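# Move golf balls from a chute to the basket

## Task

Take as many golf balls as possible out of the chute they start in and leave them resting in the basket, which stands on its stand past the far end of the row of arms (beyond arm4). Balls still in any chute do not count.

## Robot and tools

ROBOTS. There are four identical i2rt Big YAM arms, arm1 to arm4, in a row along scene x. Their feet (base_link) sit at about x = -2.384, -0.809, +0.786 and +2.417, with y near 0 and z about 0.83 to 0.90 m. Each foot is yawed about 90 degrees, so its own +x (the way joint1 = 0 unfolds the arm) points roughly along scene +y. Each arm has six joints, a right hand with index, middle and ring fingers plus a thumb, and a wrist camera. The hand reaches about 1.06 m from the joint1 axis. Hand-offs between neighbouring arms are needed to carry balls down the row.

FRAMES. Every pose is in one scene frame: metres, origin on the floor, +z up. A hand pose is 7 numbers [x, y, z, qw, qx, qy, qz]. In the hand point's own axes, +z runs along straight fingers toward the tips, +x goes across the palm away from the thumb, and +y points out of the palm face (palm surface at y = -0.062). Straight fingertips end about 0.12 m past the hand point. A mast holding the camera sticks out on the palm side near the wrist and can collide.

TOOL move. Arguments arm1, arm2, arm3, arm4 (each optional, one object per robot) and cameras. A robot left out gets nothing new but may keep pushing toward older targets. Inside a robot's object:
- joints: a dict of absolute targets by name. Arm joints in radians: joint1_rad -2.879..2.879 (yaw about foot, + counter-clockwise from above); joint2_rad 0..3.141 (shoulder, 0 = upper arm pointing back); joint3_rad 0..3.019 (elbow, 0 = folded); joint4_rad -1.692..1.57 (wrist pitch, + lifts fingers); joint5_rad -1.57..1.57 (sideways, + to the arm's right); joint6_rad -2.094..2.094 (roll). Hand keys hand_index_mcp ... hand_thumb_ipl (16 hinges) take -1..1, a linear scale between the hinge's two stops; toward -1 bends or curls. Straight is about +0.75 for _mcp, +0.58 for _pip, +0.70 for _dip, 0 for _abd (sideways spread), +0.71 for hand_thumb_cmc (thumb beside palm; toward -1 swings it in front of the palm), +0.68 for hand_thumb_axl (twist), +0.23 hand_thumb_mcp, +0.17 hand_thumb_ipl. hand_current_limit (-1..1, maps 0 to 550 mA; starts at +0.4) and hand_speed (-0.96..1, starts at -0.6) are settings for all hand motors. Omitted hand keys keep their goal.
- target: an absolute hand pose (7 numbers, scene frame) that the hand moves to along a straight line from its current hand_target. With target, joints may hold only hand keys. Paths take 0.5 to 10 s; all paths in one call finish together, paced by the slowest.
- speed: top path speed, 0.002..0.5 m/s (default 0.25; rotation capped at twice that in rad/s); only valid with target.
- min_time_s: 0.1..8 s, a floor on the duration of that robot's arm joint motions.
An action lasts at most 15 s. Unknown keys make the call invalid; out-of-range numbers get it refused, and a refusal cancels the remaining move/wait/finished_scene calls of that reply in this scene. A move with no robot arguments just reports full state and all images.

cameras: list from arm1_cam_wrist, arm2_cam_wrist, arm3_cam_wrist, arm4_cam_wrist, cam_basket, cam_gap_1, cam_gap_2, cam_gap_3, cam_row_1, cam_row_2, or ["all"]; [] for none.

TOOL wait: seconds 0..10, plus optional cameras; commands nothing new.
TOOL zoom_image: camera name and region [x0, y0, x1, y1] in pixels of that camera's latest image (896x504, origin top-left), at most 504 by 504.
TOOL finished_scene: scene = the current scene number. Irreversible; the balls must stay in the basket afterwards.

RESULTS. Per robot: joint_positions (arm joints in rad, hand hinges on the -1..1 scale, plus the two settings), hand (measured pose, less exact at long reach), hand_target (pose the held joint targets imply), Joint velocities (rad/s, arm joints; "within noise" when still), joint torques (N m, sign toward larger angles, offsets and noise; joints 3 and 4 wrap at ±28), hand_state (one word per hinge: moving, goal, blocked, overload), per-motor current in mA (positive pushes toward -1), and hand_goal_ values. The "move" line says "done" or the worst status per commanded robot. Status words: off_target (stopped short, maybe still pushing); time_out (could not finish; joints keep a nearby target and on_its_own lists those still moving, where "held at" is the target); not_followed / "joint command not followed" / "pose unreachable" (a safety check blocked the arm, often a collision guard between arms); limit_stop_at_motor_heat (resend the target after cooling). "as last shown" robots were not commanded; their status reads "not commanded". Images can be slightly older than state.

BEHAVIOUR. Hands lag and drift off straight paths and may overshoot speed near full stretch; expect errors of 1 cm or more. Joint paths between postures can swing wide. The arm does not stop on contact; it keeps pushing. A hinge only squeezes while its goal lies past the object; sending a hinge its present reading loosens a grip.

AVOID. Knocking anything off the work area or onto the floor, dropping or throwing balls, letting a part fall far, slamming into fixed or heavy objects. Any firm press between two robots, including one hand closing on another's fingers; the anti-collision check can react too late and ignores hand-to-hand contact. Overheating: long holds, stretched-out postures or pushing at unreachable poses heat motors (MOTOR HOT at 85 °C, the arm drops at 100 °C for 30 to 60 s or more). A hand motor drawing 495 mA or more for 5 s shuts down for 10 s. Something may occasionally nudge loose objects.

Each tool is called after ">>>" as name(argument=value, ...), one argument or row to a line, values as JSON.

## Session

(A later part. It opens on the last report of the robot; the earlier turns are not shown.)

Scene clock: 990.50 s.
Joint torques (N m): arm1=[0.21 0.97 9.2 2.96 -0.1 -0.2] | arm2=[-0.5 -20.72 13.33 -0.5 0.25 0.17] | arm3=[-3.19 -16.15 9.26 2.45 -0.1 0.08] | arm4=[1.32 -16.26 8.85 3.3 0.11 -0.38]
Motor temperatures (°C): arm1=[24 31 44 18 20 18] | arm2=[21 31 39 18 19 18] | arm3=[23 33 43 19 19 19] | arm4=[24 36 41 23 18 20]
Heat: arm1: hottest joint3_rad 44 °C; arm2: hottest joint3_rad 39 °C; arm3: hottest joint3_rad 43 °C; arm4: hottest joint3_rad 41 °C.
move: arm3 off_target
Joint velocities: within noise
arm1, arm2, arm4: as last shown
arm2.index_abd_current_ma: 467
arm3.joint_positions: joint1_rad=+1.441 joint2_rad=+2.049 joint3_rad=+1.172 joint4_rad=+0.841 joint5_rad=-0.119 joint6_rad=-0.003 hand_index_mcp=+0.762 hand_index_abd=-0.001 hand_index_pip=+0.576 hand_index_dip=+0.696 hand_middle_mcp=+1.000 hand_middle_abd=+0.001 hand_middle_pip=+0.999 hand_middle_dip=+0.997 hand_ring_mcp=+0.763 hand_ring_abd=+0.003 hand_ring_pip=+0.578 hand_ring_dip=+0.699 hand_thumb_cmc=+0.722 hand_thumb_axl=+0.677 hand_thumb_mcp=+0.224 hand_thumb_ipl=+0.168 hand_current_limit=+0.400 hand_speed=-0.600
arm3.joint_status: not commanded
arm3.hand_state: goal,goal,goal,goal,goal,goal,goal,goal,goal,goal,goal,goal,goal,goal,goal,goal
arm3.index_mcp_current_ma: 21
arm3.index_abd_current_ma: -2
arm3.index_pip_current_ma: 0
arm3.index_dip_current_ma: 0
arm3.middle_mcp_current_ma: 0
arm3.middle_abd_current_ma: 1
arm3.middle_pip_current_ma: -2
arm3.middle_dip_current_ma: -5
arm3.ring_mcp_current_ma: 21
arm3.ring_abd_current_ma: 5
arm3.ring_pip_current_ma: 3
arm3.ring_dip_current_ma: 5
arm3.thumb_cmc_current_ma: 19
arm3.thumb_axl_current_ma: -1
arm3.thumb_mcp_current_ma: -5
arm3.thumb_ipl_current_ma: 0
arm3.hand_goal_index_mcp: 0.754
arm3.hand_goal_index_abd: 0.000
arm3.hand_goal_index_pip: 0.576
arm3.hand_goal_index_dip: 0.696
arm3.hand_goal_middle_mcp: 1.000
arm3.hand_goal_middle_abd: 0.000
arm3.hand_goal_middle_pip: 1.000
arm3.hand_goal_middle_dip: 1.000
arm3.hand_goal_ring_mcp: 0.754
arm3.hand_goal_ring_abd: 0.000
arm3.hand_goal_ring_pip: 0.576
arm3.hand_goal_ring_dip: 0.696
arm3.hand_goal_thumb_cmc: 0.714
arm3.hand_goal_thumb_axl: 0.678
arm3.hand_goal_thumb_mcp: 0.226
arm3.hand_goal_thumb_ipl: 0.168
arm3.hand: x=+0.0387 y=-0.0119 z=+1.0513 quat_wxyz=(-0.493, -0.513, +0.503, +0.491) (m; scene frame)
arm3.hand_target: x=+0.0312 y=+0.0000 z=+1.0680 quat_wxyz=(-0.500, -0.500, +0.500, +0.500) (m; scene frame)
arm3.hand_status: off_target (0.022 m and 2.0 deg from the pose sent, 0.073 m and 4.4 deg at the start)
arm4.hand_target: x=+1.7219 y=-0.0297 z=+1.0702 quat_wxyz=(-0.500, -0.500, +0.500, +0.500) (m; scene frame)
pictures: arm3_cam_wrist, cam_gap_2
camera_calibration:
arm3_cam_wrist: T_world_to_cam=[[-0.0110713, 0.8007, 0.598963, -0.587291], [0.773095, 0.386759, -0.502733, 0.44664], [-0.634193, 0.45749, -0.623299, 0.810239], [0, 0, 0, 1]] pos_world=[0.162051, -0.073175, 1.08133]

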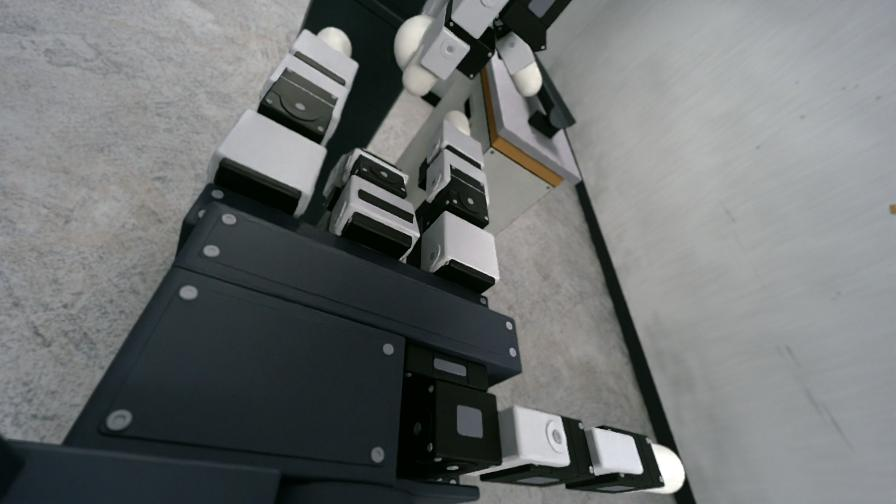

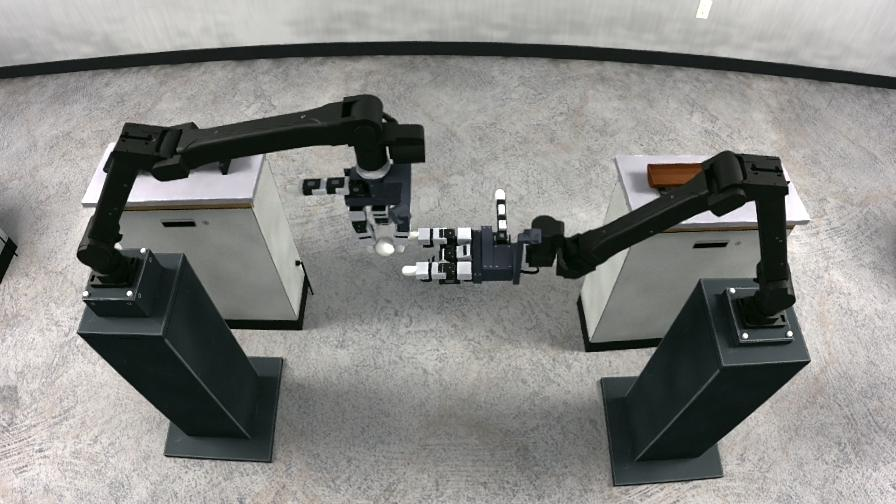

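>>> move(
  arm3={"target": [-0.023, 0, 1.074, -0.5, -0.5, 0.5, 0.5], "speed": 0.06},
  cameras=["arm3_cam_wrist"],
)

>>> zoom_image(
  camera="arm3_cam_wrist",
  region=[250, 0, 550, 200],
)

Scene clock: 992.63 s.
Joint torques (N m): arm1=[0.21 0.91 9.21 2.97 -0.09 -0.19] | arm2=[-0.62 -20.72 13.3 -0.53 0.24 0.16] | arm3=[-2.43 -17.38 10.19 2.4 0.05 0.08] | arm4=[1.38 -16.26 8.84 3.32 0.11 -0.37]
Motor temperatures (°C): arm1=[24 31 43 18 20 18] | arm2=[21 31 39 18 19 18] | arm3=[23 33 43 19 19 19] | arm4=[24 36 41 23 18 20]
Heat: arm1: hottest joint3_rad 43 °C; arm2: hottest joint3_rad 39 °C; arm3: hottest joint3_rad 43 °C; arm4: hottest joint3_rad 41 °C.
move: arm3 off_target
Joint velocities: within noise
arm1, arm2, arm4: as last shown
arm3.joint_positions: joint1_rad=+1.441 joint2_rad=+2.131 joint3_rad=+1.353 joint4_rad=+0.741 joint5_rad=-0.113 joint6_rad=-0.003 hand_index_mcp=+0.762 hand_index_abd=-0.001 hand_index_pip=+0.576 hand_index_dip=+0.696 hand_middle_mcp=+1.000 hand_middle_abd=+0.001 hand_middle_pip=+0.999 hand_middle_dip=+0.997 hand_ring_mcp=+0.763 hand_ring_abd=+0.003 hand_ring_pip=+0.578 hand_ring_dip=+0.699 hand_thumb_cmc=+0.722 hand_thumb_axl=+0.677 hand_thumb_mcp=+0.224 hand_thumb_ipl=+0.168 hand_current_limit=+0.400 hand_speed=-0.600
arm3.joint_status: not commanded
arm3.hand_state: goal,goal,goal,goal,goal,goal,goal,goal,goal,goal,goal,goal,goal,goal,goal,goal
arm3.index_mcp_current_ma: 21
arm3.index_abd_current_ma: -2
arm3.index_pip_current_ma: 0
arm3.index_dip_current_ma: 0
arm3.middle_mcp_current_ma: 0
arm3.middle_abd_current_ma: 1
arm3.middle_pip_current_ma: -2
arm3.middle_dip_current_ma: -5
arm3.ring_mcp_current_ma: 21
arm3.ring_abd_current_ma: 5
arm3.ring_pip_current_ma: 3
arm3.ring_dip_current_ma: 5
arm3.thumb_cmc_current_ma: 19
arm3.thumb_axl_current_ma: -1
arm3.thumb_mcp_current_ma: -5
arm3.thumb_ipl_current_ma: 0
arm3.hand_goal_index_mcp: 0.754
arm3.hand_goal_index_abd: 0.000
arm3.hand_goal_index_pip: 0.576
arm3.hand_goal_index_dip: 0.696
arm3.hand_goal_middle_mcp: 1.000
arm3.hand_goal_middle_abd: 0.000
arm3.hand_goal_middle_pip: 1.000
arm3.hand_goal_middle_dip: 1.000
arm3.hand_goal_ring_mcp: 0.754
arm3.hand_goal_ring_abd: 0.000
arm3.hand_goal_ring_pip: 0.576
arm3.hand_goal_ring_dip: 0.696
arm3.hand_goal_thumb_cmc: 0.714
arm3.hand_goal_thumb_axl: 0.678
arm3.hand_goal_thumb_mcp: 0.226
arm3.hand_goal_thumb_ipl: 0.168
arm3.hand: x=-0.0127 y=-0.0053 z=+1.0566 quat_wxyz=(-0.491, -0.511, +0.504, +0.493) (m; scene frame)
arm3.hand_target: x=-0.0215 y=+0.0000 z=+1.0741 quat_wxyz=(-0.500, -0.500, +0.500, +0.500) (m; scene frame)
arm3.hand_status: off_target (0.021 m and 1.9 deg from the pose sent, 0.067 m and 2.0 deg at the start)
pictures: arm3_cam_wrist
camera_calibration:
arm3_cam_wrist: T_world_to_cam=[[-0.00633591, 0.800666, 0.599077, -0.596386], [0.775967, 0.381815, -0.502088, 0.485812], [-0.630741, 0.461683, -0.62371, 0.778451], [0, 0, 0, 1]] pos_world=[0.110248, -0.0673817, 1.08673]

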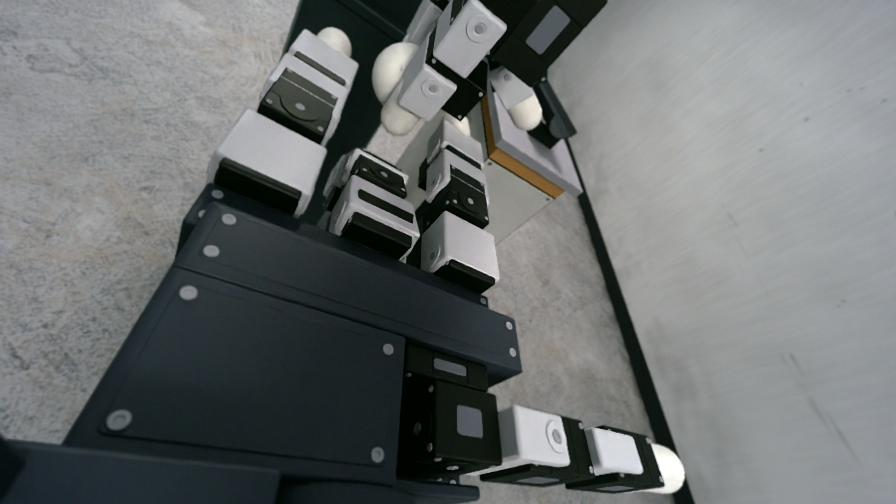

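Scaled by 1.680 from the camera's 896x504 image, which has a finer 1280x720 frame.

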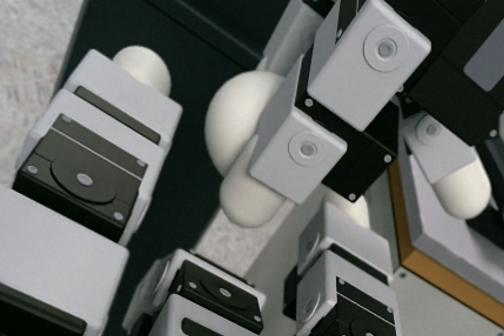

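>>> move(
  arm3={"target": [-0.025, 0, 1.081, -0.5, -0.5, 0.5, 0.5], "speed": 0.03},
  cameras=["arm3_cam_wrist"],
)

>>> zoom_image(
  camera="arm3_cam_wrist",
  region=[250, 0, 550, 200],
)

Scene clock: 999.83 s.
Joint torques (N m): arm1=[0.09 1.03 9.22 3 -0.09 -0.19] | arm2=[-0.67 -20.6 13.33 -0.53 0.24 0.16] | arm3=[-2.43 -18.08 10.29 2.4 0.05 0.08] | arm4=[1.49 -16.32 8.85 3.32 0.12 -0.38]
Motor temperatures (°C): arm1=[24 30 43 18 20 18] | arm2=[21 31 39 18 19 18] | arm3=[23 33 43 18 19 19] | arm4=[24 37 40 23 18 20]
Heat: arm1: hottest joint3_rad 43 °C; arm2: hottest joint3_rad 39 °C; arm3: hottest joint3_rad 43 °C; arm4: hottest joint3_rad 40 °C.
move: arm3 off_target
Joint velocities: within noise
arm1, arm2, arm4: as last shown
arm3.joint_positions: joint1_rad=+1.441 joint2_rad=+2.131 joint3_rad=+1.359 joint4_rad=+0.725 joint5_rad=-0.113 joint6_rad=-0.003 hand_index_mcp=+0.762 hand_index_abd=-0.001 hand_index_pip=+0.576 hand_index_dip=+0.696 hand_middle_mcp=+1.000 hand_middle_abd=+0.001 hand_middle_pip=+0.999 hand_middle_dip=+0.997 hand_ring_mcp=+0.763 hand_ring_abd=+0.003 hand_ring_pip=+0.578 hand_ring_dip=+0.699 hand_thumb_cmc=+0.722 hand_thumb_axl=+0.677 hand_thumb_mcp=+0.224 hand_thumb_ipl=+0.168 hand_current_limit=+0.400 hand_speed=-0.600
arm3.joint_status: not commanded
arm3.hand_state: goal,goal,goal,goal,goal,goal,goal,goal,goal,goal,goal,goal,goal,goal,goal,goal
arm3.index_mcp_current_ma: 21
arm3.index_abd_current_ma: -2
arm3.index_pip_current_ma: 0
arm3.index_dip_current_ma: 0
arm3.middle_mcp_current_ma: 0
arm3.middle_abd_current_ma: 1
arm3.middle_pip_current_ma: -2
arm3.middle_dip_current_ma: -5
arm3.ring_mcp_current_ma: 21
arm3.ring_abd_current_ma: 5
arm3.ring_pip_current_ma: 3
arm3.ring_dip_current_ma: 5
arm3.thumb_cmc_current_ma: 19
arm3.thumb_axl_current_ma: -1
arm3.thumb_mcp_current_ma: -5
arm3.thumb_ipl_current_ma: 0
arm3.hand_goal_index_mcp: 0.754
arm3.hand_goal_index_abd: 0.000
arm3.hand_goal_index_pip: 0.576
arm3.hand_goal_index_dip: 0.696
arm3.hand_goal_middle_mcp: 1.000
arm3.hand_goal_middle_abd: 0.000
arm3.hand_goal_middle_pip: 1.000
arm3.hand_goal_middle_dip: 1.000
arm3.hand_goal_ring_mcp: 0.754
arm3.hand_goal_ring_abd: 0.000
arm3.hand_goal_ring_pip: 0.576
arm3.hand_goal_ring_dip: 0.696
arm3.hand_goal_thumb_cmc: 0.714
arm3.hand_goal_thumb_axl: 0.678
arm3.hand_goal_thumb_mcp: 0.226
arm3.hand_goal_thumb_ipl: 0.168
arm3.hand: x=-0.0152 y=-0.0050 z=+1.0559 quat_wxyz=(-0.489, -0.513, +0.507, +0.490) (m; scene frame)
arm3.hand_target: x=-0.0231 y=-0.0001 z=+1.0810 quat_wxyz=(-0.500, -0.500, +0.500, +0.500) (m; scene frame)
arm3.hand_status: off_target (0.027 m and 2.4 deg from the pose sent, 0.028 m and 1.9 deg at the start)
pictures: arm3_cam_wrist
camera_calibration:
arm3_cam_wrist: T_world_to_cam=[[-0.012141, 0.80131, 0.598126, -0.595308], [0.780935, 0.38118, -0.494816, 0.479688], [-0.624495, 0.46109, -0.630399, 0.783494], [0, 0, 0, 1]] pos_world=[0.107455, -0.0670826, 1.08734]

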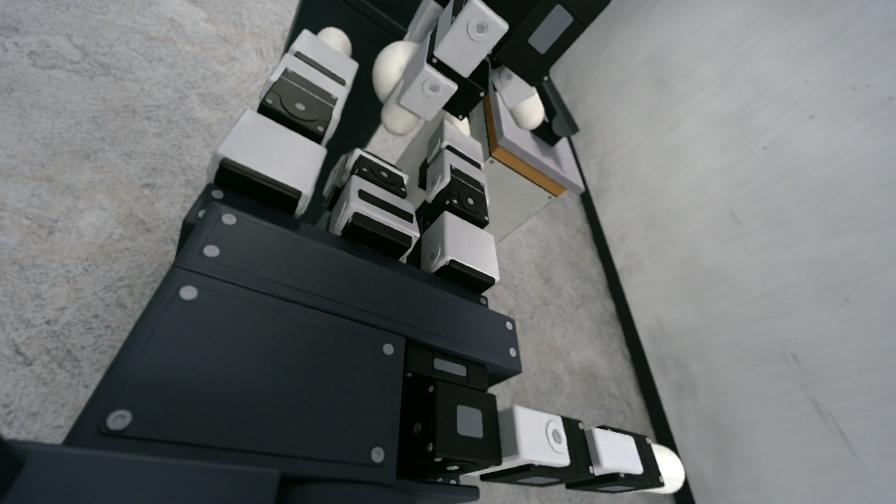

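Scaled by 1.680 from the camera's 896x504 image, which has a finer 1280x720 frame.

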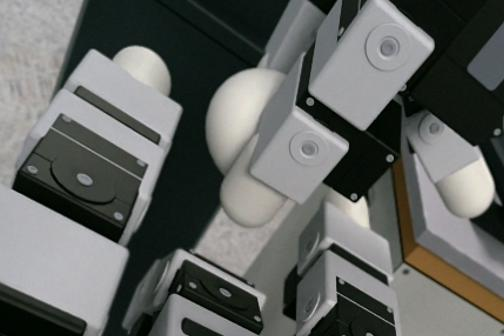

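>>> move(
  arm3={"target": [-0.025, 0, 1.092, -0.5, -0.5, 0.5, 0.5], "speed": 0.03},
  cameras=["arm3_cam_wrist"],
)

>>> zoom_image(
  camera="arm3_cam_wrist",
  region=[250, 0, 550, 200],
)

Scene clock: 1001.60 s.
Joint torques (N m): arm1=[0.15 0.97 9.24 2.96 -0.09 -0.19] | arm2=[-0.67 -20.6 13.29 -0.53 0.25 0.17] | arm3=[-2.43 -19.6 10.29 2.4 0.04 0.08] | arm4=[1.49 -16.21 8.85 3.3 0.11 -0.37]
Motor temperatures (°C): arm1=[24 30 43 18 20 18] | arm2=[21 31 39 18 19 18] | arm3=[23 33 44 18 19 19] | arm4=[24 37 40 23 18 20]
Heat: arm1: hottest joint3_rad 43 °C; arm2: hottest joint3_rad 39 °C; arm3: hottest joint3_rad 44 °C; arm4: hottest joint3_rad 40 °C.
move: arm3 off_target
Joint velocities: within noise
arm1, arm2, arm4: as last shown
arm2.index_abd_current_ma: 468
arm3.joint_positions: joint1_rad=+1.441 joint2_rad=+2.131 joint3_rad=+1.359 joint4_rad=+0.705 joint5_rad=-0.113 joint6_rad=-0.003 hand_index_mcp=+0.762 hand_index_abd=-0.001 hand_index_pip=+0.576 hand_index_dip=+0.696 hand_middle_mcp=+1.000 hand_middle_abd=+0.001 hand_middle_pip=+0.999 hand_middle_dip=+0.997 hand_ring_mcp=+0.763 hand_ring_abd=+0.003 hand_ring_pip=+0.578 hand_ring_dip=+0.699 hand_thumb_cmc=+0.722 hand_thumb_axl=+0.677 hand_thumb_mcp=+0.224 hand_thumb_ipl=+0.168 hand_current_limit=+0.400 hand_speed=-0.600
arm3.joint_status: not commanded
arm3.hand_state: goal,goal,goal,goal,goal,goal,goal,goal,goal,goal,goal,goal,goal,goal,goal,goal
arm3.index_mcp_current_ma: 21
arm3.index_abd_current_ma: -2
arm3.index_pip_current_ma: 0
arm3.index_dip_current_ma: 0
arm3.middle_mcp_current_ma: 0
arm3.middle_abd_current_ma: 1
arm3.middle_pip_current_ma: -2
arm3.middle_dip_current_ma: -5
arm3.ring_mcp_current_ma: 21
arm3.ring_abd_current_ma: 5
arm3.ring_pip_current_ma: 3
arm3.ring_dip_current_ma: 5
arm3.thumb_cmc_current_ma: 19
arm3.thumb_axl_current_ma: -1
arm3.thumb_mcp_current_ma: -5
arm3.thumb_ipl_current_ma: 0
arm3.hand_goal_index_mcp: 0.754
arm3.hand_goal_index_abd: 0.000
arm3.hand_goal_index_pip: 0.576
arm3.hand_goal_index_dip: 0.696
arm3.hand_goal_middle_mcp: 1.000
arm3.hand_goal_middle_abd: 0.000
arm3.hand_goal_middle_pip: 1.000
arm3.hand_goal_middle_dip: 1.000
arm3.hand_goal_ring_mcp: 0.754
arm3.hand_goal_ring_abd: 0.000
arm3.hand_goal_ring_pip: 0.576
arm3.hand_goal_ring_dip: 0.696
arm3.hand_goal_thumb_cmc: 0.714
arm3.hand_goal_thumb_axl: 0.678
arm3.hand_goal_thumb_mcp: 0.226
arm3.hand_goal_thumb_ipl: 0.168
arm3.hand: x=-0.0166 y=-0.0048 z=+1.0509 quat_wxyz=(-0.485, -0.518, +0.512, +0.484) (m; scene frame)
arm3.hand_target: x=-0.0222 y=-0.0003 z=+1.0919 quat_wxyz=(-0.500, -0.500, +0.500, +0.500) (m; scene frame)
arm3.hand_status: off_target (0.042 m and 3.5 deg from the pose sent, 0.038 m and 2.4 deg at the start)
pictures: arm3_cam_wrist
camera_calibration:
arm3_cam_wrist: T_world_to_cam=[[-0.0238093, 0.802594, 0.59605, -0.590442], [0.790582, 0.380041, -0.480154, 0.463016], [-0.611893, 0.459794, -0.643566, 0.793408], [0, 0, 0, 1]] pos_world=[0.10537, -0.0668844, 1.08486]

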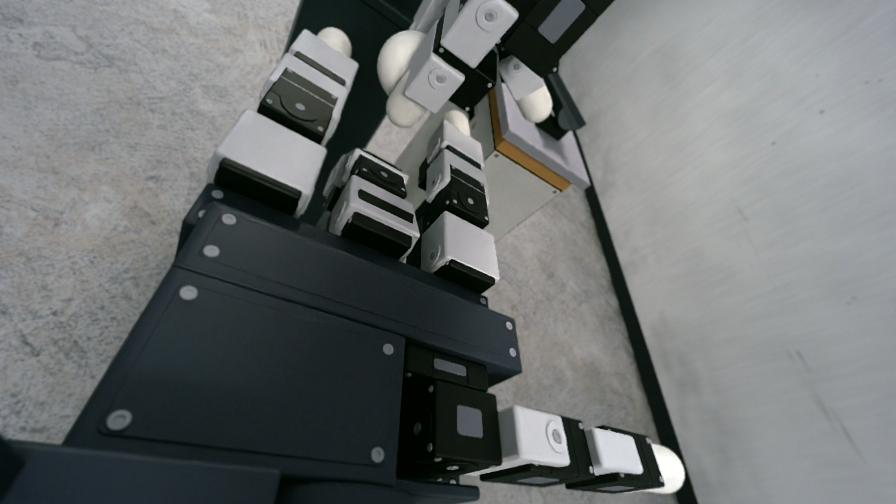

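Scaled by 1.680 from the camera's 896x504 image, which has a finer 1280x720 frame.

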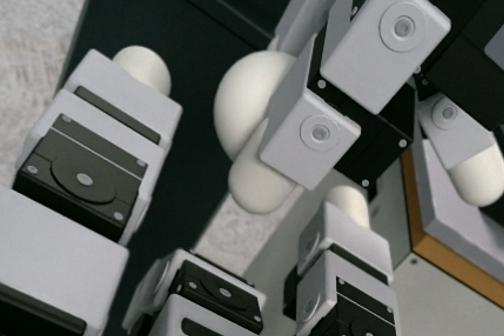

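>>> move(
  arm3={"target": [0.03, 0, 1.085, -0.5, -0.5, 0.5, 0.5], "speed": 0.08},
)

>>> move(
  arm3={"target": [-0.025, 0, 1.08, -0.5, -0.5, 0.5, 0.5], "speed": 0.06},
  cameras=["arm3_cam_wrist"],
)

>>> zoom_image(
  camera="arm3_cam_wrist",
  region=[250, 0, 550, 200],
)

Scene clock: 1005.13 s.
Joint torques (N m): arm1=[0.26 1.03 9.22 2.97 -0.09 -0.19] | arm2=[-0.5 -20.6 13.24 -0.47 0.25 0.16] | arm3=[-3.19 -18.26 7.05 3.95 -0.1 0.08] | arm4=[1.38 -16.21 8.87 3.33 0.11 -0.37]
Motor temperatures (°C): arm1=[24 30 43 18 20 18] | arm2=[21 31 39 18 19 18] | arm3=[23 33 44 18 19 19] | arm4=[24 37 40 23 18 20]
Heat: arm1: hottest joint3_rad 43 °C; arm2: hottest joint3_rad 39 °C; arm3: hottest joint3_rad 44 °C; arm4: hottest joint3_rad 40 °C.
move: arm3 off_target
Joint velocities: within noise
arm1, arm2, arm4: as last shown
arm3.joint_positions: joint1_rad=+1.441 joint2_rad=+2.046 joint3_rad=+1.212 joint4_rad=+0.771 joint5_rad=-0.120 joint6_rad=-0.003 hand_index_mcp=+0.762 hand_index_abd=-0.001 hand_index_pip=+0.576 hand_index_dip=+0.696 hand_middle_mcp=+1.000 hand_middle_abd=+0.001 hand_middle_pip=+0.999 hand_middle_dip=+0.997 hand_ring_mcp=+0.763 hand_ring_abd=+0.003 hand_ring_pip=+0.578 hand_ring_dip=+0.699 hand_thumb_cmc=+0.722 hand_thumb_axl=+0.677 hand_thumb_mcp=+0.224 hand_thumb_ipl=+0.168 hand_current_limit=+0.400 hand_speed=-0.600
arm3.joint_status: not commanded
arm3.hand_state: goal,goal,goal,goal,goal,goal,goal,goal,goal,goal,goal,goal,goal,goal,goal,goal
arm3.index_mcp_current_ma: 21
arm3.index_abd_current_ma: -2
arm3.index_pip_current_ma: 0
arm3.index_dip_current_ma: 0
arm3.middle_mcp_current_ma: 0
arm3.middle_abd_current_ma: 1
arm3.middle_pip_current_ma: -2
arm3.middle_dip_current_ma: -5
arm3.ring_mcp_current_ma: 21
arm3.ring_abd_current_ma: 5
arm3.ring_pip_current_ma: 3
arm3.ring_dip_current_ma: 5
arm3.thumb_cmc_current_ma: 19
arm3.thumb_axl_current_ma: -1
arm3.thumb_mcp_current_ma: -5
arm3.thumb_ipl_current_ma: 0
arm3.hand_goal_index_mcp: 0.754
arm3.hand_goal_index_abd: 0.000
arm3.hand_goal_index_pip: 0.576
arm3.hand_goal_index_dip: 0.696
arm3.hand_goal_middle_mcp: 1.000
arm3.hand_goal_middle_abd: 0.000
arm3.hand_goal_middle_pip: 1.000
arm3.hand_goal_middle_dip: 1.000
arm3.hand_goal_ring_mcp: 0.754
arm3.hand_goal_ring_abd: 0.000
arm3.hand_goal_ring_pip: 0.576
arm3.hand_goal_ring_dip: 0.696
arm3.hand_goal_thumb_cmc: 0.714
arm3.hand_goal_thumb_axl: 0.678
arm3.hand_goal_thumb_mcp: 0.226
arm3.hand_goal_thumb_ipl: 0.168
arm3.hand: x=+0.0256 y=-0.0106 z=+1.0566 quat_wxyz=(-0.487, -0.518, +0.510, +0.484) (m; scene frame)
arm3.hand_target: x=+0.0302 y=-0.0001 z=+1.0848 quat_wxyz=(-0.500, -0.500, +0.500, +0.500) (m; scene frame)
arm3.hand_status: off_target (0.031 m and 3.3 deg from the pose sent, 0.058 m and 3.5 deg at the start)
pictures: none

Scene clock: 1006.57 s.
Joint torques (N m): arm1=[0.15 0.91 9.25 2.99 -0.09 -0.19] | arm2=[-0.62 -20.66 13.31 -0.51 0.25 0.16] | arm3=[-2.43 -17.61 10.36 2.43 0.05 0.08] | arm4=[1.44 -16.26 8.84 3.3 0.11 -0.38]
Motor temperatures (°C): arm1=[24 30 42 18 20 18] | arm2=[21 31 39 18 19 18] | arm3=[23 33 44 18 19 19] | arm4=[24 37 40 23 18 20]
Heat: arm1: hottest joint3_rad 42 °C; arm2: hottest joint3_rad 39 °C; arm3: hottest joint3_rad 44 °C; arm4: hottest joint3_rad 40 °C.
move: arm3 off_target
Joint velocities: within noise
arm1, arm2, arm4: as last shown
arm3.joint_positions: joint1_rad=+1.441 joint2_rad=+2.128 joint3_rad=+1.359 joint4_rad=+0.726 joint5_rad=-0.113 joint6_rad=-0.003 hand_index_mcp=+0.762 hand_index_abd=-0.001 hand_index_pip=+0.576 hand_index_dip=+0.696 hand_middle_mcp=+1.000 hand_middle_abd=+0.001 hand_middle_pip=+0.999 hand_middle_dip=+0.997 hand_ring_mcp=+0.763 hand_ring_abd=+0.003 hand_ring_pip=+0.578 hand_ring_dip=+0.699 hand_thumb_cmc=+0.722 hand_thumb_axl=+0.677 hand_thumb_mcp=+0.224 hand_thumb_ipl=+0.168 hand_current_limit=+0.400 hand_speed=-0.600
arm3.joint_status: not commanded
arm3.hand_state: goal,goal,goal,goal,goal,goal,goal,goal,goal,goal,goal,goal,goal,goal,goal,goal
arm3.index_mcp_current_ma: 21
arm3.index_abd_current_ma: -2
arm3.index_pip_current_ma: 0
arm3.index_dip_current_ma: 0
arm3.middle_mcp_current_ma: 0
arm3.middle_abd_current_ma: 1
arm3.middle_pip_current_ma: -2
arm3.middle_dip_current_ma: -5
arm3.ring_mcp_current_ma: 21
arm3.ring_abd_current_ma: 5
arm3.ring_pip_current_ma: 3
arm3.ring_dip_current_ma: 5
arm3.thumb_cmc_current_ma: 19
arm3.thumb_axl_current_ma: -1
arm3.thumb_mcp_current_ma: -5
arm3.thumb_ipl_current_ma: 0
arm3.hand_goal_index_mcp: 0.754
arm3.hand_goal_index_abd: 0.000
arm3.hand_goal_index_pip: 0.576
arm3.hand_goal_index_dip: 0.696
arm3.hand_goal_middle_mcp: 1.000
arm3.hand_goal_middle_abd: 0.000
arm3.hand_goal_middle_pip: 1.000
arm3.hand_goal_middle_dip: 1.000
arm3.hand_goal_ring_mcp: 0.754
arm3.hand_goal_ring_abd: 0.000
arm3.hand_goal_ring_pip: 0.576
arm3.hand_goal_ring_dip: 0.696
arm3.hand_goal_thumb_cmc: 0.714
arm3.hand_goal_thumb_axl: 0.678
arm3.hand_goal_thumb_mcp: 0.226
arm3.hand_goal_thumb_ipl: 0.168
arm3.hand: x=-0.0147 y=-0.0050 z=+1.0592 quat_wxyz=(-0.490, -0.512, +0.506, +0.491) (m; scene frame)
arm3.hand_target: x=-0.0233 y=+0.0000 z=+1.0800 quat_wxyz=(-0.500, -0.500, +0.500, +0.500) (m; scene frame)
arm3.hand_status: off_target (0.024 m and 2.2 deg from the pose sent, 0.057 m and 3.3 deg at the start)
pictures: arm3_cam_wrist
camera_calibration:
arm3_cam_wrist: T_world_to_cam=[[-0.00893344, 0.800991, 0.59861, -0.597667], [0.778571, 0.381225, -0.498493, 0.48481], [-0.627493, 0.461607, -0.627034, 0.782239], [0, 0, 0, 1]] pos_world=[0.108052, -0.0671825, 1.08993]

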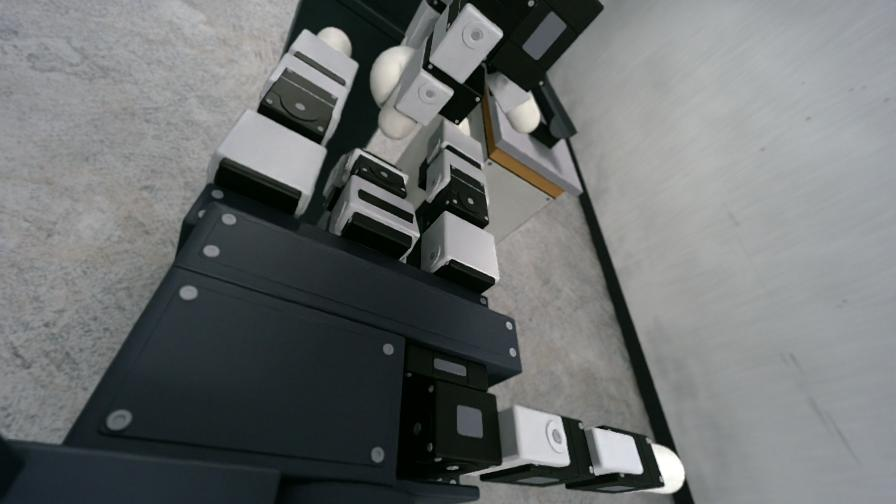

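Scaled by 1.680 from the camera's 896x504 image, which has a finer 1280x720 frame.

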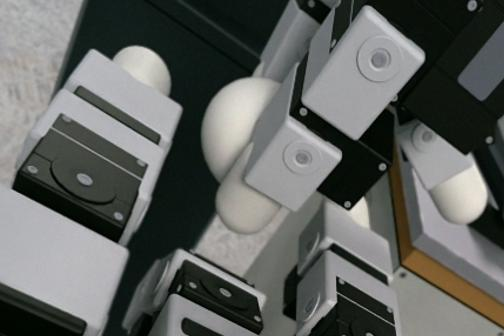

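>>> move(
  arm3={"joints": {"hand_index_abd": -0.25, "hand_ring_abd": 0.25}},
  arm4={"target": [1.675, -0.045, 1.093, -0.5, -0.5, 0.5, 0.5], "speed": 0.1},
)

>>> move(
  arm3={"joints": {"hand_index_abd": -0.45, "hand_ring_abd": 0.46}},
  cameras=["arm3_cam_wrist"],
)

>>> zoom_image(
  camera="arm3_cam_wrist",
  region=[250, 0, 550, 200],
)

Scene clock: 1008.97 s.
Joint torques (N m): arm1=[0.15 0.97 9.21 2.99 -0.08 -0.2] | arm2=[-0.62 -20.6 13.27 -0.54 0.25 0.17] | arm3=[-2.43 -17.61 10.36 2.41 0.05 0.08] | arm4=[1.32 -16.03 10 2.21 0.1 -0.37]
Motor temperatures (°C): arm1=[24 30 42 18 20 18] | arm2=[21 31 39 18 19 18] | arm3=[23 33 45 18 19 19] | arm4=[24 37 40 23 18 20]
Heat: arm1: hottest joint3_rad 42 °C; arm2: hottest joint3_rad 39 °C; arm3: hottest joint3_rad 45 °C; arm4: hottest joint3_rad 40 °C.
move: arm3 off_target; arm4 off_target
Joint velocities: within noise
arm1.joint_positions: joint1_rad=-1.507 joint2_rad=+0.603 joint3_rad=+1.399 joint4_rad=-1.377 joint5_rad=+0.002 joint6_rad=+0.011 hand_index_mcp=+0.759 hand_index_abd=+0.178 hand_index_pip=+0.575 hand_index_dip=+0.693 hand_middle_mcp=+0.760 hand_middle_abd=-0.146 hand_middle_pip=+0.578 hand_middle_dip=+0.699 hand_ring_mcp=+0.759 hand_ring_abd=+0.001 hand_ring_pip=+0.575 hand_ring_dip=+0.699 hand_thumb_cmc=+0.717 hand_thumb_axl=+0.679 hand_thumb_mcp=-0.505 hand_thumb_ipl=+0.168 hand_current_limit=+0.400 hand_speed=-0.600
arm1.joint_status: not commanded
arm1.hand_state: goal,goal,goal,goal,goal,goal,goal,goal,goal,goal,goal,goal,goal,goal,overload,goal
arm1.index_mcp_current_ma: 1
arm1.index_abd_current_ma: 0
arm1.index_pip_current_ma: 0
arm1.index_dip_current_ma: 0
arm1.middle_mcp_current_ma: 1
arm1.middle_abd_current_ma: 0
arm1.middle_pip_current_ma: 0
arm1.middle_dip_current_ma: 0
arm1.ring_mcp_current_ma: 0
arm1.ring_abd_current_ma: 0
arm1.ring_pip_current_ma: 0
arm1.ring_dip_current_ma: 0
arm1.thumb_cmc_current_ma: 0
arm1.thumb_axl_current_ma: 0
arm1.thumb_mcp_current_ma: 0
arm1.thumb_ipl_current_ma: 0
arm1.hand_goal_index_mcp: 0.754
arm1.hand_goal_index_abd: 0.180
arm1.hand_goal_index_pip: 0.576
arm1.hand_goal_index_dip: 0.696
arm1.hand_goal_middle_mcp: 0.754
arm1.hand_goal_middle_abd: -0.150
arm1.hand_goal_middle_pip: 0.576
arm1.hand_goal_middle_dip: 0.696
arm1.hand_goal_ring_mcp: 0.754
arm1.hand_goal_ring_abd: 0.000
arm1.hand_goal_ring_pip: 0.576
arm1.hand_goal_ring_dip: 0.696
arm1.hand_goal_thumb_cmc: 0.714
arm1.hand_goal_thumb_axl: 0.678
arm1.hand_goal_thumb_mcp: 0.226
arm1.hand_goal_thumb_ipl: 0.168
arm1.hand: x=-2.1063 y=+0.0908 z=+1.4376 quat_wxyz=(+0.301, +0.580, +0.666, +0.360) (m; scene frame)
arm1.hand_target: x=-2.1046 y=+0.0942 z=+1.4406 quat_wxyz=(+0.307, +0.571, +0.667, +0.367) (m; scene frame)
arm1.hand_status: not commanded
arm2: as last shown
arm2.joint_positions: joint1_rad=-1.563 joint2_rad=+2.217 joint3_rad=+2.387 joint4_rad=-1.699 joint5_rad=+0.012 joint6_rad=+1.586 hand_index_mcp=+0.756 hand_index_abd=-0.169 hand_index_pip=+0.579 hand_index_dip=+0.698 hand_middle_mcp=+0.996 hand_middle_abd=+0.000 hand_middle_pip=+0.999 hand_middle_dip=+0.997 hand_ring_mcp=+0.752 hand_ring_abd=+0.174 hand_ring_pip=+0.577 hand_ring_dip=+0.697 hand_thumb_cmc=+0.716 hand_thumb_axl=+0.677 hand_thumb_mcp=+0.224 hand_thumb_ipl=+0.168 hand_current_limit=+0.700 hand_speed=-0.600
arm2.hand: x=-0.1414 y=-0.1114 z=+1.1055 quat_wxyz=(+0.001, +1.000, +0.015, +0.027) (m; scene frame)
arm2.hand_target: x=-0.1360 y=-0.1219 z=+1.1146 quat_wxyz=(+0.002, +0.999, +0.004, +0.040) (m; scene frame)
arm3.joint_positions: joint1_rad=+1.441 joint2_rad=+2.128 joint3_rad=+1.359 joint4_rad=+0.726 joint5_rad=-0.113 joint6_rad=-0.003 hand_index_mcp=+0.762 hand_index_abd=-0.166 hand_index_pip=+0.576 hand_index_dip=+0.696 hand_middle_mcp=+1.000 hand_middle_abd=+0.001 hand_middle_pip=+0.999 hand_middle_dip=+0.997 hand_ring_mcp=+0.763 hand_ring_abd=+0.167 hand_ring_pip=+0.578 hand_ring_dip=+0.699 hand_thumb_cmc=+0.722 hand_thumb_axl=+0.677 hand_thumb_mcp=+0.224 hand_thumb_ipl=+0.168 hand_current_limit=+0.400 hand_speed=-0.600
arm3.joint_status: hand_index_abd off_target (ended at -0.166, target -0.250); hand_ring_abd off_target (ended at +0.167, target +0.250)
arm3.hand_state: goal,blocked,goal,goal,goal,goal,goal,goal,goal,blocked,goal,goal,goal,goal,goal,goal
arm3.index_mcp_current_ma: 21
arm3.index_abd_current_ma: 266
arm3.index_pip_current_ma: 0
arm3.index_dip_current_ma: 0
arm3.middle_mcp_current_ma: 0
arm3.middle_abd_current_ma: 1
arm3.middle_pip_current_ma: -2
arm3.middle_dip_current_ma: -5
arm3.ring_mcp_current_ma: 21
arm3.ring_abd_current_ma: -265
arm3.ring_pip_current_ma: 3
arm3.ring_dip_current_ma: 5
arm3.thumb_cmc_current_ma: 19
arm3.thumb_axl_current_ma: -1
arm3.thumb_mcp_current_ma: -5
arm3.thumb_ipl_current_ma: 0
arm3.hand_goal_index_mcp: 0.754
arm3.hand_goal_index_abd: -0.250
arm3.hand_goal_index_pip: 0.576
arm3.hand_goal_index_dip: 0.696
arm3.hand_goal_middle_mcp: 1.000
arm3.hand_goal_middle_abd: 0.000
arm3.hand_goal_middle_pip: 1.000
arm3.hand_goal_middle_dip: 1.000
arm3.hand_goal_ring_mcp: 0.754
arm3.hand_goal_ring_abd: 0.250
arm3.hand_goal_ring_pip: 0.576
arm3.hand_goal_ring_dip: 0.696
arm3.hand_goal_thumb_cmc: 0.714
arm3.hand_goal_thumb_axl: 0.678
arm3.hand_goal_thumb_mcp: 0.226
arm3.hand_goal_thumb_ipl: 0.168
arm3.hand: x=-0.0147 y=-0.0050 z=+1.0592 quat_wxyz=(-0.490, -0.512, +0.506, +0.491) (m; scene frame)
arm3.hand_target: x=-0.0233 y=+0.0000 z=+1.0800 quat_wxyz=(-0.500, -0.500, +0.500, +0.500) (m; scene frame)
arm3.hand_status: not commanded
arm4.joint_positions: joint1_rad=+1.757 joint2_rad=+2.112 joint3_rad=+1.147 joint4_rad=+0.929 joint5_rad=+0.222 joint6_rad=+0.011 hand_index_mcp=+0.763 hand_index_abd=+0.002 hand_index_pip=+0.577 hand_index_dip=+0.696 hand_middle_mcp=+1.000 hand_middle_abd=+0.000 hand_middle_pip=+0.999 hand_middle_dip=+0.997 hand_ring_mcp=+0.763 hand_ring_abd=-0.001 hand_ring_pip=+0.578 hand_ring_dip=+0.696 hand_thumb_cmc=+0.721 hand_thumb_axl=+0.677 hand_thumb_mcp=+0.224 hand_thumb_ipl=+0.168 hand_current_limit=+0.400 hand_speed=-0.600
arm4.joint_status: not commanded
arm4.hand_state: goal,goal,goal,goal,goal,goal,goal,goal,goal,goal,goal,goal,goal,goal,goal,goal
arm4.index_mcp_current_ma: 11
arm4.index_abd_current_ma: 1
arm4.index_pip_current_ma: 1
arm4.index_dip_current_ma: 0
arm4.middle_mcp_current_ma: 0
arm4.middle_abd_current_ma: 0
arm4.middle_pip_current_ma: -1
arm4.middle_dip_current_ma: -2
arm4.ring_mcp_current_ma: 12
arm4.ring_abd_current_ma: -1
arm4.ring_pip_current_ma: 1
arm4.ring_dip_current_ma: 0
arm4.thumb_cmc_current_ma: 8
arm4.thumb_axl_current_ma: 0
arm4.thumb_mcp_current_ma: -2
arm4.thumb_ipl_current_ma: 0
arm4.hand_goal_index_mcp: 0.754
arm4.hand_goal_index_abd: 0.000
arm4.hand_goal_index_pip: 0.576
arm4.hand_goal_index_dip: 0.696
arm4.hand_goal_middle_mcp: 1.000
arm4.hand_goal_middle_abd: 0.000
arm4.hand_goal_middle_pip: 1.000
arm4.hand_goal_middle_dip: 1.000
arm4.hand_goal_ring_mcp: 0.754
arm4.hand_goal_ring_abd: 0.000
arm4.hand_goal_ring_pip: 0.576
arm4.hand_goal_ring_dip: 0.696
arm4.hand_goal_thumb_cmc: 0.714
arm4.hand_goal_thumb_axl: 0.678
arm4.hand_goal_thumb_mcp: 0.226
arm4.hand_goal_thumb_ipl: 0.168
arm4.hand: x=+1.6874 y=-0.0350 z=+1.0784 quat_wxyz=(-0.491, -0.505, +0.512, +0.492) (m; scene frame)
arm4.hand_target: x=+1.6764 y=-0.0449 z=+1.0931 quat_wxyz=(-0.500, -0.500, +0.500, +0.500) (m; scene frame)
arm4.hand_status: off_target (0.022 m and 2.0 deg from the pose sent, 0.081 m and 4.2 deg at the start)
pictures: none

Scene clock: 1009.53 s.
Joint torques (N m): arm1=[0.09 0.97 9.22 2.96 -0.09 -0.18] | arm2=[-0.56 -20.6 13.26 -0.5 0.25 0.16] | arm3=[-2.49 -17.61 10.36 2.41 0.05 0.08] | arm4=[1.49 -16.15 10.02 2.22 0.1 -0.37]
Motor temperatures (°C): arm1=[24 30 42 18 20 18] | arm2=[21 31 39 18 19 18] | arm3=[23 33 45 18 19 19] | arm4=[24 37 40 23 18 20]
Heat: arm1: hottest joint3_rad 42 °C; arm2: hottest joint3_rad 39 °C; arm3: hottest joint3_rad 45 °C; arm4: hottest joint3_rad 40 °C.
move: arm3 off_target
Joint velocities: within noise
arm1, arm4: as last shown
arm2.joint_positions: joint1_rad=-1.563 joint2_rad=+2.217 joint3_rad=+2.387 joint4_rad=-1.699 joint5_rad=+0.012 joint6_rad=+1.586 hand_index_mcp=+0.756 hand_index_abd=-0.169 hand_index_pip=+0.579 hand_index_dip=+0.698 hand_middle_mcp=+0.996 hand_middle_abd=+0.000 hand_middle_pip=+0.999 hand_middle_dip=+0.997 hand_ring_mcp=+0.752 hand_ring_abd=+0.174 hand_ring_pip=+0.577 hand_ring_dip=+0.697 hand_thumb_cmc=+0.716 hand_thumb_axl=+0.677 hand_thumb_mcp=+0.224 hand_thumb_ipl=+0.168 hand_current_limit=+0.700 hand_speed=-0.600
arm2.joint_status: not commanded
arm2.hand_state: goal,blocked,goal,goal,goal,goal,goal,goal,goal,blocked,goal,goal,goal,goal,goal,goal
arm2.index_mcp_current_ma: 0
arm2.index_abd_current_ma: 468
arm2.index_pip_current_ma: 0
arm2.index_dip_current_ma: 0
arm2.middle_mcp_current_ma: 0
arm2.middle_abd_current_ma: 0
arm2.middle_pip_current_ma: 0
arm2.middle_dip_current_ma: 0
arm2.ring_mcp_current_ma: 0
arm2.ring_abd_current_ma: -467
arm2.ring_pip_current_ma: 0
arm2.ring_dip_current_ma: 0
arm2.thumb_cmc_current_ma: 0
arm2.thumb_axl_current_ma: 0
arm2.thumb_mcp_current_ma: 0
arm2.thumb_ipl_current_ma: 0
arm2.hand_goal_index_mcp: 0.754
arm2.hand_goal_index_abd: -0.450
arm2.hand_goal_index_pip: 0.576
arm2.hand_goal_index_dip: 0.696
arm2.hand_goal_middle_mcp: 1.000
arm2.hand_goal_middle_abd: 0.000
arm2.hand_goal_middle_pip: 1.000
arm2.hand_goal_middle_dip: 1.000
arm2.hand_goal_ring_mcp: 0.754
arm2.hand_goal_ring_abd: 0.460
arm2.hand_goal_ring_pip: 0.576
arm2.hand_goal_ring_dip: 0.696
arm2.hand_goal_thumb_cmc: 0.714
arm2.hand_goal_thumb_axl: 0.678
arm2.hand_goal_thumb_mcp: 0.226
arm2.hand_goal_thumb_ipl: 0.168
arm2.hand: x=-0.1414 y=-0.1114 z=+1.1055 quat_wxyz=(+0.001, +1.000, +0.015, +0.027) (m; scene frame)
arm2.hand_target: x=-0.1360 y=-0.1219 z=+1.1146 quat_wxyz=(+0.002, +0.999, +0.004, +0.040) (m; scene frame)
arm2.hand_status: not commanded
arm3.joint_positions: joint1_rad=+1.441 joint2_rad=+2.128 joint3_rad=+1.359 joint4_rad=+0.726 joint5_rad=-0.113 joint6_rad=-0.003 hand_index_mcp=+0.762 hand_index_abd=-0.166 hand_index_pip=+0.576 hand_index_dip=+0.696 hand_middle_mcp=+1.000 hand_middle_abd=+0.001 hand_middle_pip=+0.999 hand_middle_dip=+0.997 hand_ring_mcp=+0.763 hand_ring_abd=+0.167 hand_ring_pip=+0.578 hand_ring_dip=+0.699 hand_thumb_cmc=+0.722 hand_thumb_axl=+0.677 hand_thumb_mcp=+0.224 hand_thumb_ipl=+0.168 hand_current_limit=+0.400 hand_speed=-0.600
arm3.joint_status: hand_index_abd off_target (ended at -0.166, target -0.450); hand_ring_abd off_target (ended at +0.167, target +0.460)
arm3.hand_state: goal,blocked,goal,goal,goal,goal,goal,goal,goal,blocked,goal,goal,goal,goal,goal,goal
arm3.index_mcp_current_ma: 21
arm3.index_abd_current_ma: 385
arm3.index_pip_current_ma: 0
arm3.index_dip_current_ma: 0
arm3.middle_mcp_current_ma: 0
arm3.middle_abd_current_ma: 1
arm3.middle_pip_current_ma: -2
arm3.middle_dip_current_ma: -5
arm3.ring_mcp_current_ma: 21
arm3.ring_abd_current_ma: -385
arm3.ring_pip_current_ma: 3
arm3.ring_dip_current_ma: 5
arm3.thumb_cmc_current_ma: 19
arm3.thumb_axl_current_ma: -1
arm3.thumb_mcp_current_ma: -5
arm3.thumb_ipl_current_ma: 0
arm3.hand_goal_index_mcp: 0.754
arm3.hand_goal_index_abd: -0.450
arm3.hand_goal_index_pip: 0.576
arm3.hand_goal_index_dip: 0.696
arm3.hand_goal_middle_mcp: 1.000
arm3.hand_goal_middle_abd: 0.000
arm3.hand_goal_middle_pip: 1.000
arm3.hand_goal_middle_dip: 1.000
arm3.hand_goal_ring_mcp: 0.754
arm3.hand_goal_ring_abd: 0.460
arm3.hand_goal_ring_pip: 0.576
arm3.hand_goal_ring_dip: 0.696
arm3.hand_goal_thumb_cmc: 0.714
arm3.hand_goal_thumb_axl: 0.678
arm3.hand_goal_thumb_mcp: 0.226
arm3.hand_goal_thumb_ipl: 0.168
arm3.hand: x=-0.0147 y=-0.0050 z=+1.0592 quat_wxyz=(-0.490, -0.512, +0.506, +0.491) (m; scene frame)
arm3.hand_target: x=-0.0233 y=+0.0000 z=+1.0800 quat_wxyz=(-0.500, -0.500, +0.500, +0.500) (m; scene frame)
arm3.hand_status: not commanded
arm4.hand: x=+1.6874 y=-0.0349 z=+1.0784 quat_wxyz=(-0.491, -0.505, +0.512, +0.492) (m; scene frame)
pictures: arm3_cam_wrist
camera_calibration:
arm3_cam_wrist: T_world_to_cam=[[-0.00889283, 0.801226, 0.598295, -0.597393], [0.77859, 0.38099, -0.498642, 0.484918], [-0.62747, 0.461392, -0.627215, 0.782374], [0, 0, 0, 1]] pos_world=[0.108052, -0.0670829, 1.08993]

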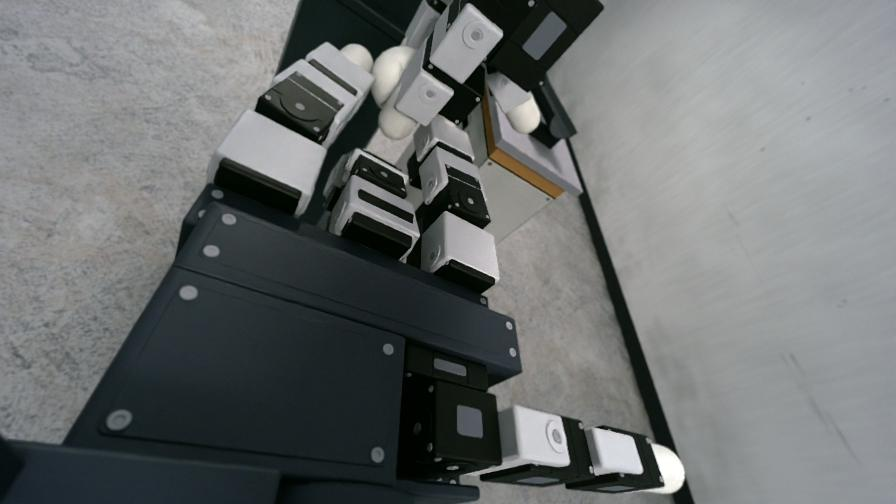

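Scaled by 1.680 from the camera's 896x504 image, which has a finer 1280x720 frame.

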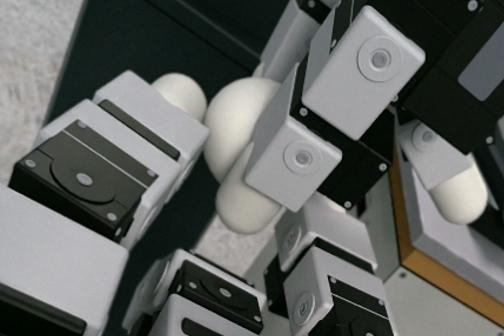

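>>> move(
  arm2={"joints": {"hand_index_abd": 0, "hand_ring_abd": 0}},
  arm3={"joints": {"hand_current_limit": 0.7}},
)

>>> move(
  arm2={"target": [-0.136, -0.122, 1.21, 0, 1, 0, 0.02], "speed": 0.1},
  cameras=["cam_gap_2", "arm3_cam_wrist"],
)

Scene clock: 1010.83 s.
Joint torques (N m): arm1=[0.15 0.97 9.22 2.95 -0.09 -0.2] | arm2=[-0.62 -20.54 12.94 -0.47 0.24 0.16] | arm3=[-2.43 -17.79 10.36 2.58 0.05 0.08] | arm4=[1.44 -16.03 10.02 2.21 0.1 -0.38]
Motor temperatures (°C): arm1=[24 30 42 18 20 18] | arm2=[21 31 39 18 19 18] | arm3=[23 33 45 18 19 19] | arm4=[24 37 40 23 18 20]
Heat: arm1: hottest joint3_rad 42 °C; arm2: hottest joint3_rad 39 °C; arm3: hottest joint3_rad 45 °C; arm4: hottest joint3_rad 40 °C.
move: arm2 done; arm3 done
Joint velocities: within noise
arm1, arm4: as last shown
arm2.joint_positions: joint1_rad=-1.563 joint2_rad=+2.217 joint3_rad=+2.390 joint4_rad=-1.699 joint5_rad=+0.012 joint6_rad=+1.586 hand_index_mcp=+0.755 hand_index_abd=-0.003 hand_index_pip=+0.579 hand_index_dip=+0.698 hand_middle_mcp=+0.996 hand_middle_abd=+0.000 hand_middle_pip=+0.999 hand_middle_dip=+0.997 hand_ring_mcp=+0.752 hand_ring_abd=+0.003 hand_ring_pip=+0.577 hand_ring_dip=+0.697 hand_thumb_cmc=+0.716 hand_thumb_axl=+0.677 hand_thumb_mcp=+0.224 hand_thumb_ipl=+0.168 hand_current_limit=+0.700 hand_speed=-0.600
arm2.joint_status: all done
arm2.hand_state: goal,goal,goal,goal,goal,goal,goal,goal,goal,goal,goal,goal,goal,goal,goal,goal
arm2.index_mcp_current_ma: 0
arm2.index_abd_current_ma: 0
arm2.index_pip_current_ma: 0
arm2.index_dip_current_ma: 0
arm2.middle_mcp_current_ma: 0
arm2.middle_abd_current_ma: 0
arm2.middle_pip_current_ma: 0
arm2.middle_dip_current_ma: 0
arm2.ring_mcp_current_ma: 0
arm2.ring_abd_current_ma: 0
arm2.ring_pip_current_ma: 0
arm2.ring_dip_current_ma: 0
arm2.thumb_cmc_current_ma: 0
arm2.thumb_axl_current_ma: 0
arm2.thumb_mcp_current_ma: 0
arm2.thumb_ipl_current_ma: 0
arm2.hand_goal_index_mcp: 0.754
arm2.hand_goal_index_abd: 0.000
arm2.hand_goal_index_pip: 0.576
arm2.hand_goal_index_dip: 0.696
arm2.hand_goal_middle_mcp: 1.000
arm2.hand_goal_middle_abd: 0.000
arm2.hand_goal_middle_pip: 1.000
arm2.hand_goal_middle_dip: 1.000
arm2.hand_goal_ring_mcp: 0.754
arm2.hand_goal_ring_abd: 0.000
arm2.hand_goal_ring_pip: 0.576
arm2.hand_goal_ring_dip: 0.696
arm2.hand_goal_thumb_cmc: 0.714
arm2.hand_goal_thumb_axl: 0.678
arm2.hand_goal_thumb_mcp: 0.226
arm2.hand_goal_thumb_ipl: 0.168
arm2.hand: x=-0.1408 y=-0.1114 z=+1.1068 quat_wxyz=(+0.001, +0.999, +0.015, +0.029) (m; scene frame)
arm2.hand_target: x=-0.1360 y=-0.1219 z=+1.1146 quat_wxyz=(+0.002, +0.999, +0.004, +0.040) (m; scene frame)
arm2.hand_status: not commanded
arm3.joint_positions: joint1_rad=+1.441 joint2_rad=+2.129 joint3_rad=+1.359 joint4_rad=+0.723 joint5_rad=-0.113 joint6_rad=-0.003 hand_index_mcp=+0.765 hand_index_abd=-0.166 hand_index_pip=+0.578 hand_index_dip=+0.696 hand_middle_mcp=+1.000 hand_middle_abd=+0.001 hand_middle_pip=+0.999 hand_middle_dip=+0.997 hand_ring_mcp=+0.766 hand_ring_abd=+0.167 hand_ring_pip=+0.579 hand_ring_dip=+0.699 hand_thumb_cmc=+0.722 hand_thumb_axl=+0.677 hand_thumb_mcp=+0.224 hand_thumb_ipl=+0.168 hand_current_limit=+0.700 hand_speed=-0.600
arm3.joint_status: all done
arm3.hand_state: goal,blocked,goal,goal,goal,goal,goal,goal,goal,blocked,goal,goal,goal,goal,goal,goal
arm3.index_mcp_current_ma: 28
arm3.index_abd_current_ma: 468
arm3.index_pip_current_ma: 4
arm3.index_dip_current_ma: 0
arm3.middle_mcp_current_ma: 0
arm3.middle_abd_current_ma: 1
arm3.middle_pip_current_ma: -2
arm3.middle_dip_current_ma: -5
arm3.ring_mcp_current_ma: 31
arm3.ring_abd_current_ma: -467
arm3.ring_pip_current_ma: 5
arm3.ring_dip_current_ma: 5
arm3.thumb_cmc_current_ma: 19
arm3.thumb_axl_current_ma: -1
arm3.thumb_mcp_current_ma: -5
arm3.thumb_ipl_current_ma: 0
arm3.hand_goal_index_mcp: 0.754
arm3.hand_goal_index_abd: -0.450
arm3.hand_goal_index_pip: 0.576
arm3.hand_goal_index_dip: 0.696
arm3.hand_goal_middle_mcp: 1.000
arm3.hand_goal_middle_abd: 0.000
arm3.hand_goal_middle_pip: 1.000
arm3.hand_goal_middle_dip: 1.000
arm3.hand_goal_ring_mcp: 0.754
arm3.hand_goal_ring_abd: 0.460
arm3.hand_goal_ring_pip: 0.576
arm3.hand_goal_ring_dip: 0.696
arm3.hand_goal_thumb_cmc: 0.714
arm3.hand_goal_thumb_axl: 0.678
arm3.hand_goal_thumb_mcp: 0.226
arm3.hand_goal_thumb_ipl: 0.168
arm3.hand: x=-0.0151 y=-0.0049 z=+1.0571 quat_wxyz=(-0.489, -0.513, +0.507, +0.490) (m; scene frame)
arm3.hand_target: x=-0.0233 y=+0.0000 z=+1.0802 quat_wxyz=(-0.500, -0.500, +0.500, +0.500) (m; scene frame)
arm3.hand_status: not commanded
pictures: none

Scene clock: 1012.37 s.
Joint torques (N m): arm1=[0.21 0.97 9.22 2.97 -0.09 -0.19] | arm2=[0.03 -22.42 12.49 -0.12 0.28 0.06] | arm3=[-2.43 -17.73 10.36 2.58 0.05 0.08] | arm4=[1.44 -16.09 10.02 2.21 0.1 -0.37]
Motor temperatures (°C): arm1=[24 30 42 18 20 18] | arm2=[21 31 39 18 19 18] | arm3=[23 33 45 18 19 19] | arm4=[24 37 40 23 18 20]
Heat: arm1: hottest joint3_rad 42 °C; arm2: hottest joint3_rad 39 °C; arm3: hottest joint3_rad 45 °C; arm4: hottest joint3_rad 40 °C.
move: arm2 off_target
Joint velocities: within noise
arm1, arm3, arm4: as last shown
arm2.joint_positions: joint1_rad=-1.563 joint2_rad=+2.151 joint3_rad=+2.469 joint4_rad=-1.699 joint5_rad=+0.039 joint6_rad=+1.572 hand_index_mcp=+0.755 hand_index_abd=-0.003 hand_index_pip=+0.578 hand_index_dip=+0.698 hand_middle_mcp=+0.996 hand_middle_abd=+0.000 hand_middle_pip=+0.999 hand_middle_dip=+0.997 hand_ring_mcp=+0.752 hand_ring_abd=+0.003 hand_ring_pip=+0.577 hand_ring_dip=+0.697 hand_thumb_cmc=+0.716 hand_thumb_axl=+0.677 hand_thumb_mcp=+0.224 hand_thumb_ipl=+0.168 hand_current_limit=+0.700 hand_speed=-0.600
arm2.joint_status: not commanded
arm2.hand_state: goal,goal,goal,goal,goal,goal,goal,goal,goal,goal,goal,goal,goal,goal,goal,goal
arm2.index_mcp_current_ma: 0
arm2.index_abd_current_ma: 0
arm2.index_pip_current_ma: 0
arm2.index_dip_current_ma: 0
arm2.middle_mcp_current_ma: 0
arm2.middle_abd_current_ma: 0
arm2.middle_pip_current_ma: 0
arm2.middle_dip_current_ma: 0
arm2.ring_mcp_current_ma: 0
arm2.ring_abd_current_ma: 0
arm2.ring_pip_current_ma: 0
arm2.ring_dip_current_ma: 0
arm2.thumb_cmc_current_ma: 0
arm2.thumb_axl_current_ma: 0
arm2.thumb_mcp_current_ma: 0
arm2.thumb_ipl_current_ma: 0
arm2.hand_goal_index_mcp: 0.754
arm2.hand_goal_index_abd: 0.000
arm2.hand_goal_index_pip: 0.576
arm2.hand_goal_index_dip: 0.696
arm2.hand_goal_middle_mcp: 1.000
arm2.hand_goal_middle_abd: 0.000
arm2.hand_goal_middle_pip: 1.000
arm2.hand_goal_middle_dip: 1.000
arm2.hand_goal_ring_mcp: 0.754
arm2.hand_goal_ring_abd: 0.000
arm2.hand_goal_ring_pip: 0.576
arm2.hand_goal_ring_dip: 0.696
arm2.hand_goal_thumb_cmc: 0.714
arm2.hand_goal_thumb_axl: 0.678
arm2.hand_goal_thumb_mcp: 0.226
arm2.hand_goal_thumb_ipl: 0.168
arm2.hand: x=-0.1361 y=-0.1167 z=+1.1817 quat_wxyz=(+0.013, +0.995, +0.020, +0.102) (m; scene frame)
arm2.hand_target: x=-0.1374 y=-0.1219 z=+1.2090 quat_wxyz=(+0.015, +0.992, +0.020, +0.125) (m; scene frame)
arm2.hand_status: off_target (0.029 m and 9.8 deg from the pose sent, 0.104 m and 2.0 deg at the start; a joint's target at an end of its range on 46 of 46 steps)
pictures: arm3_cam_wrist, cam_gap_2
camera_calibration:
arm3_cam_wrist: T_world_to_cam=[[-0.0118192, 0.801516, 0.597856, -0.595752], [0.781072, 0.380711, -0.49496, 0.480393], [-0.624329, 0.461118, -0.630542, 0.784391], [0, 0, 0, 1]] pos_world=[0.107455, -0.0670833, 1.08854]

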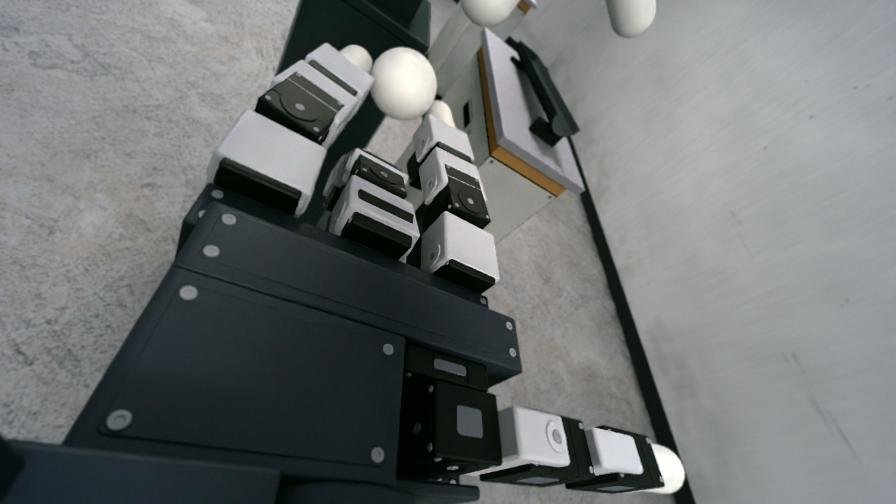

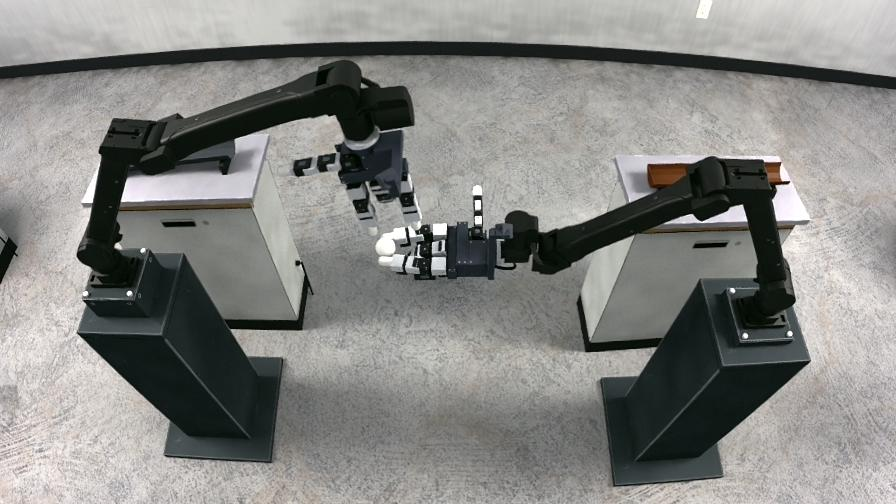

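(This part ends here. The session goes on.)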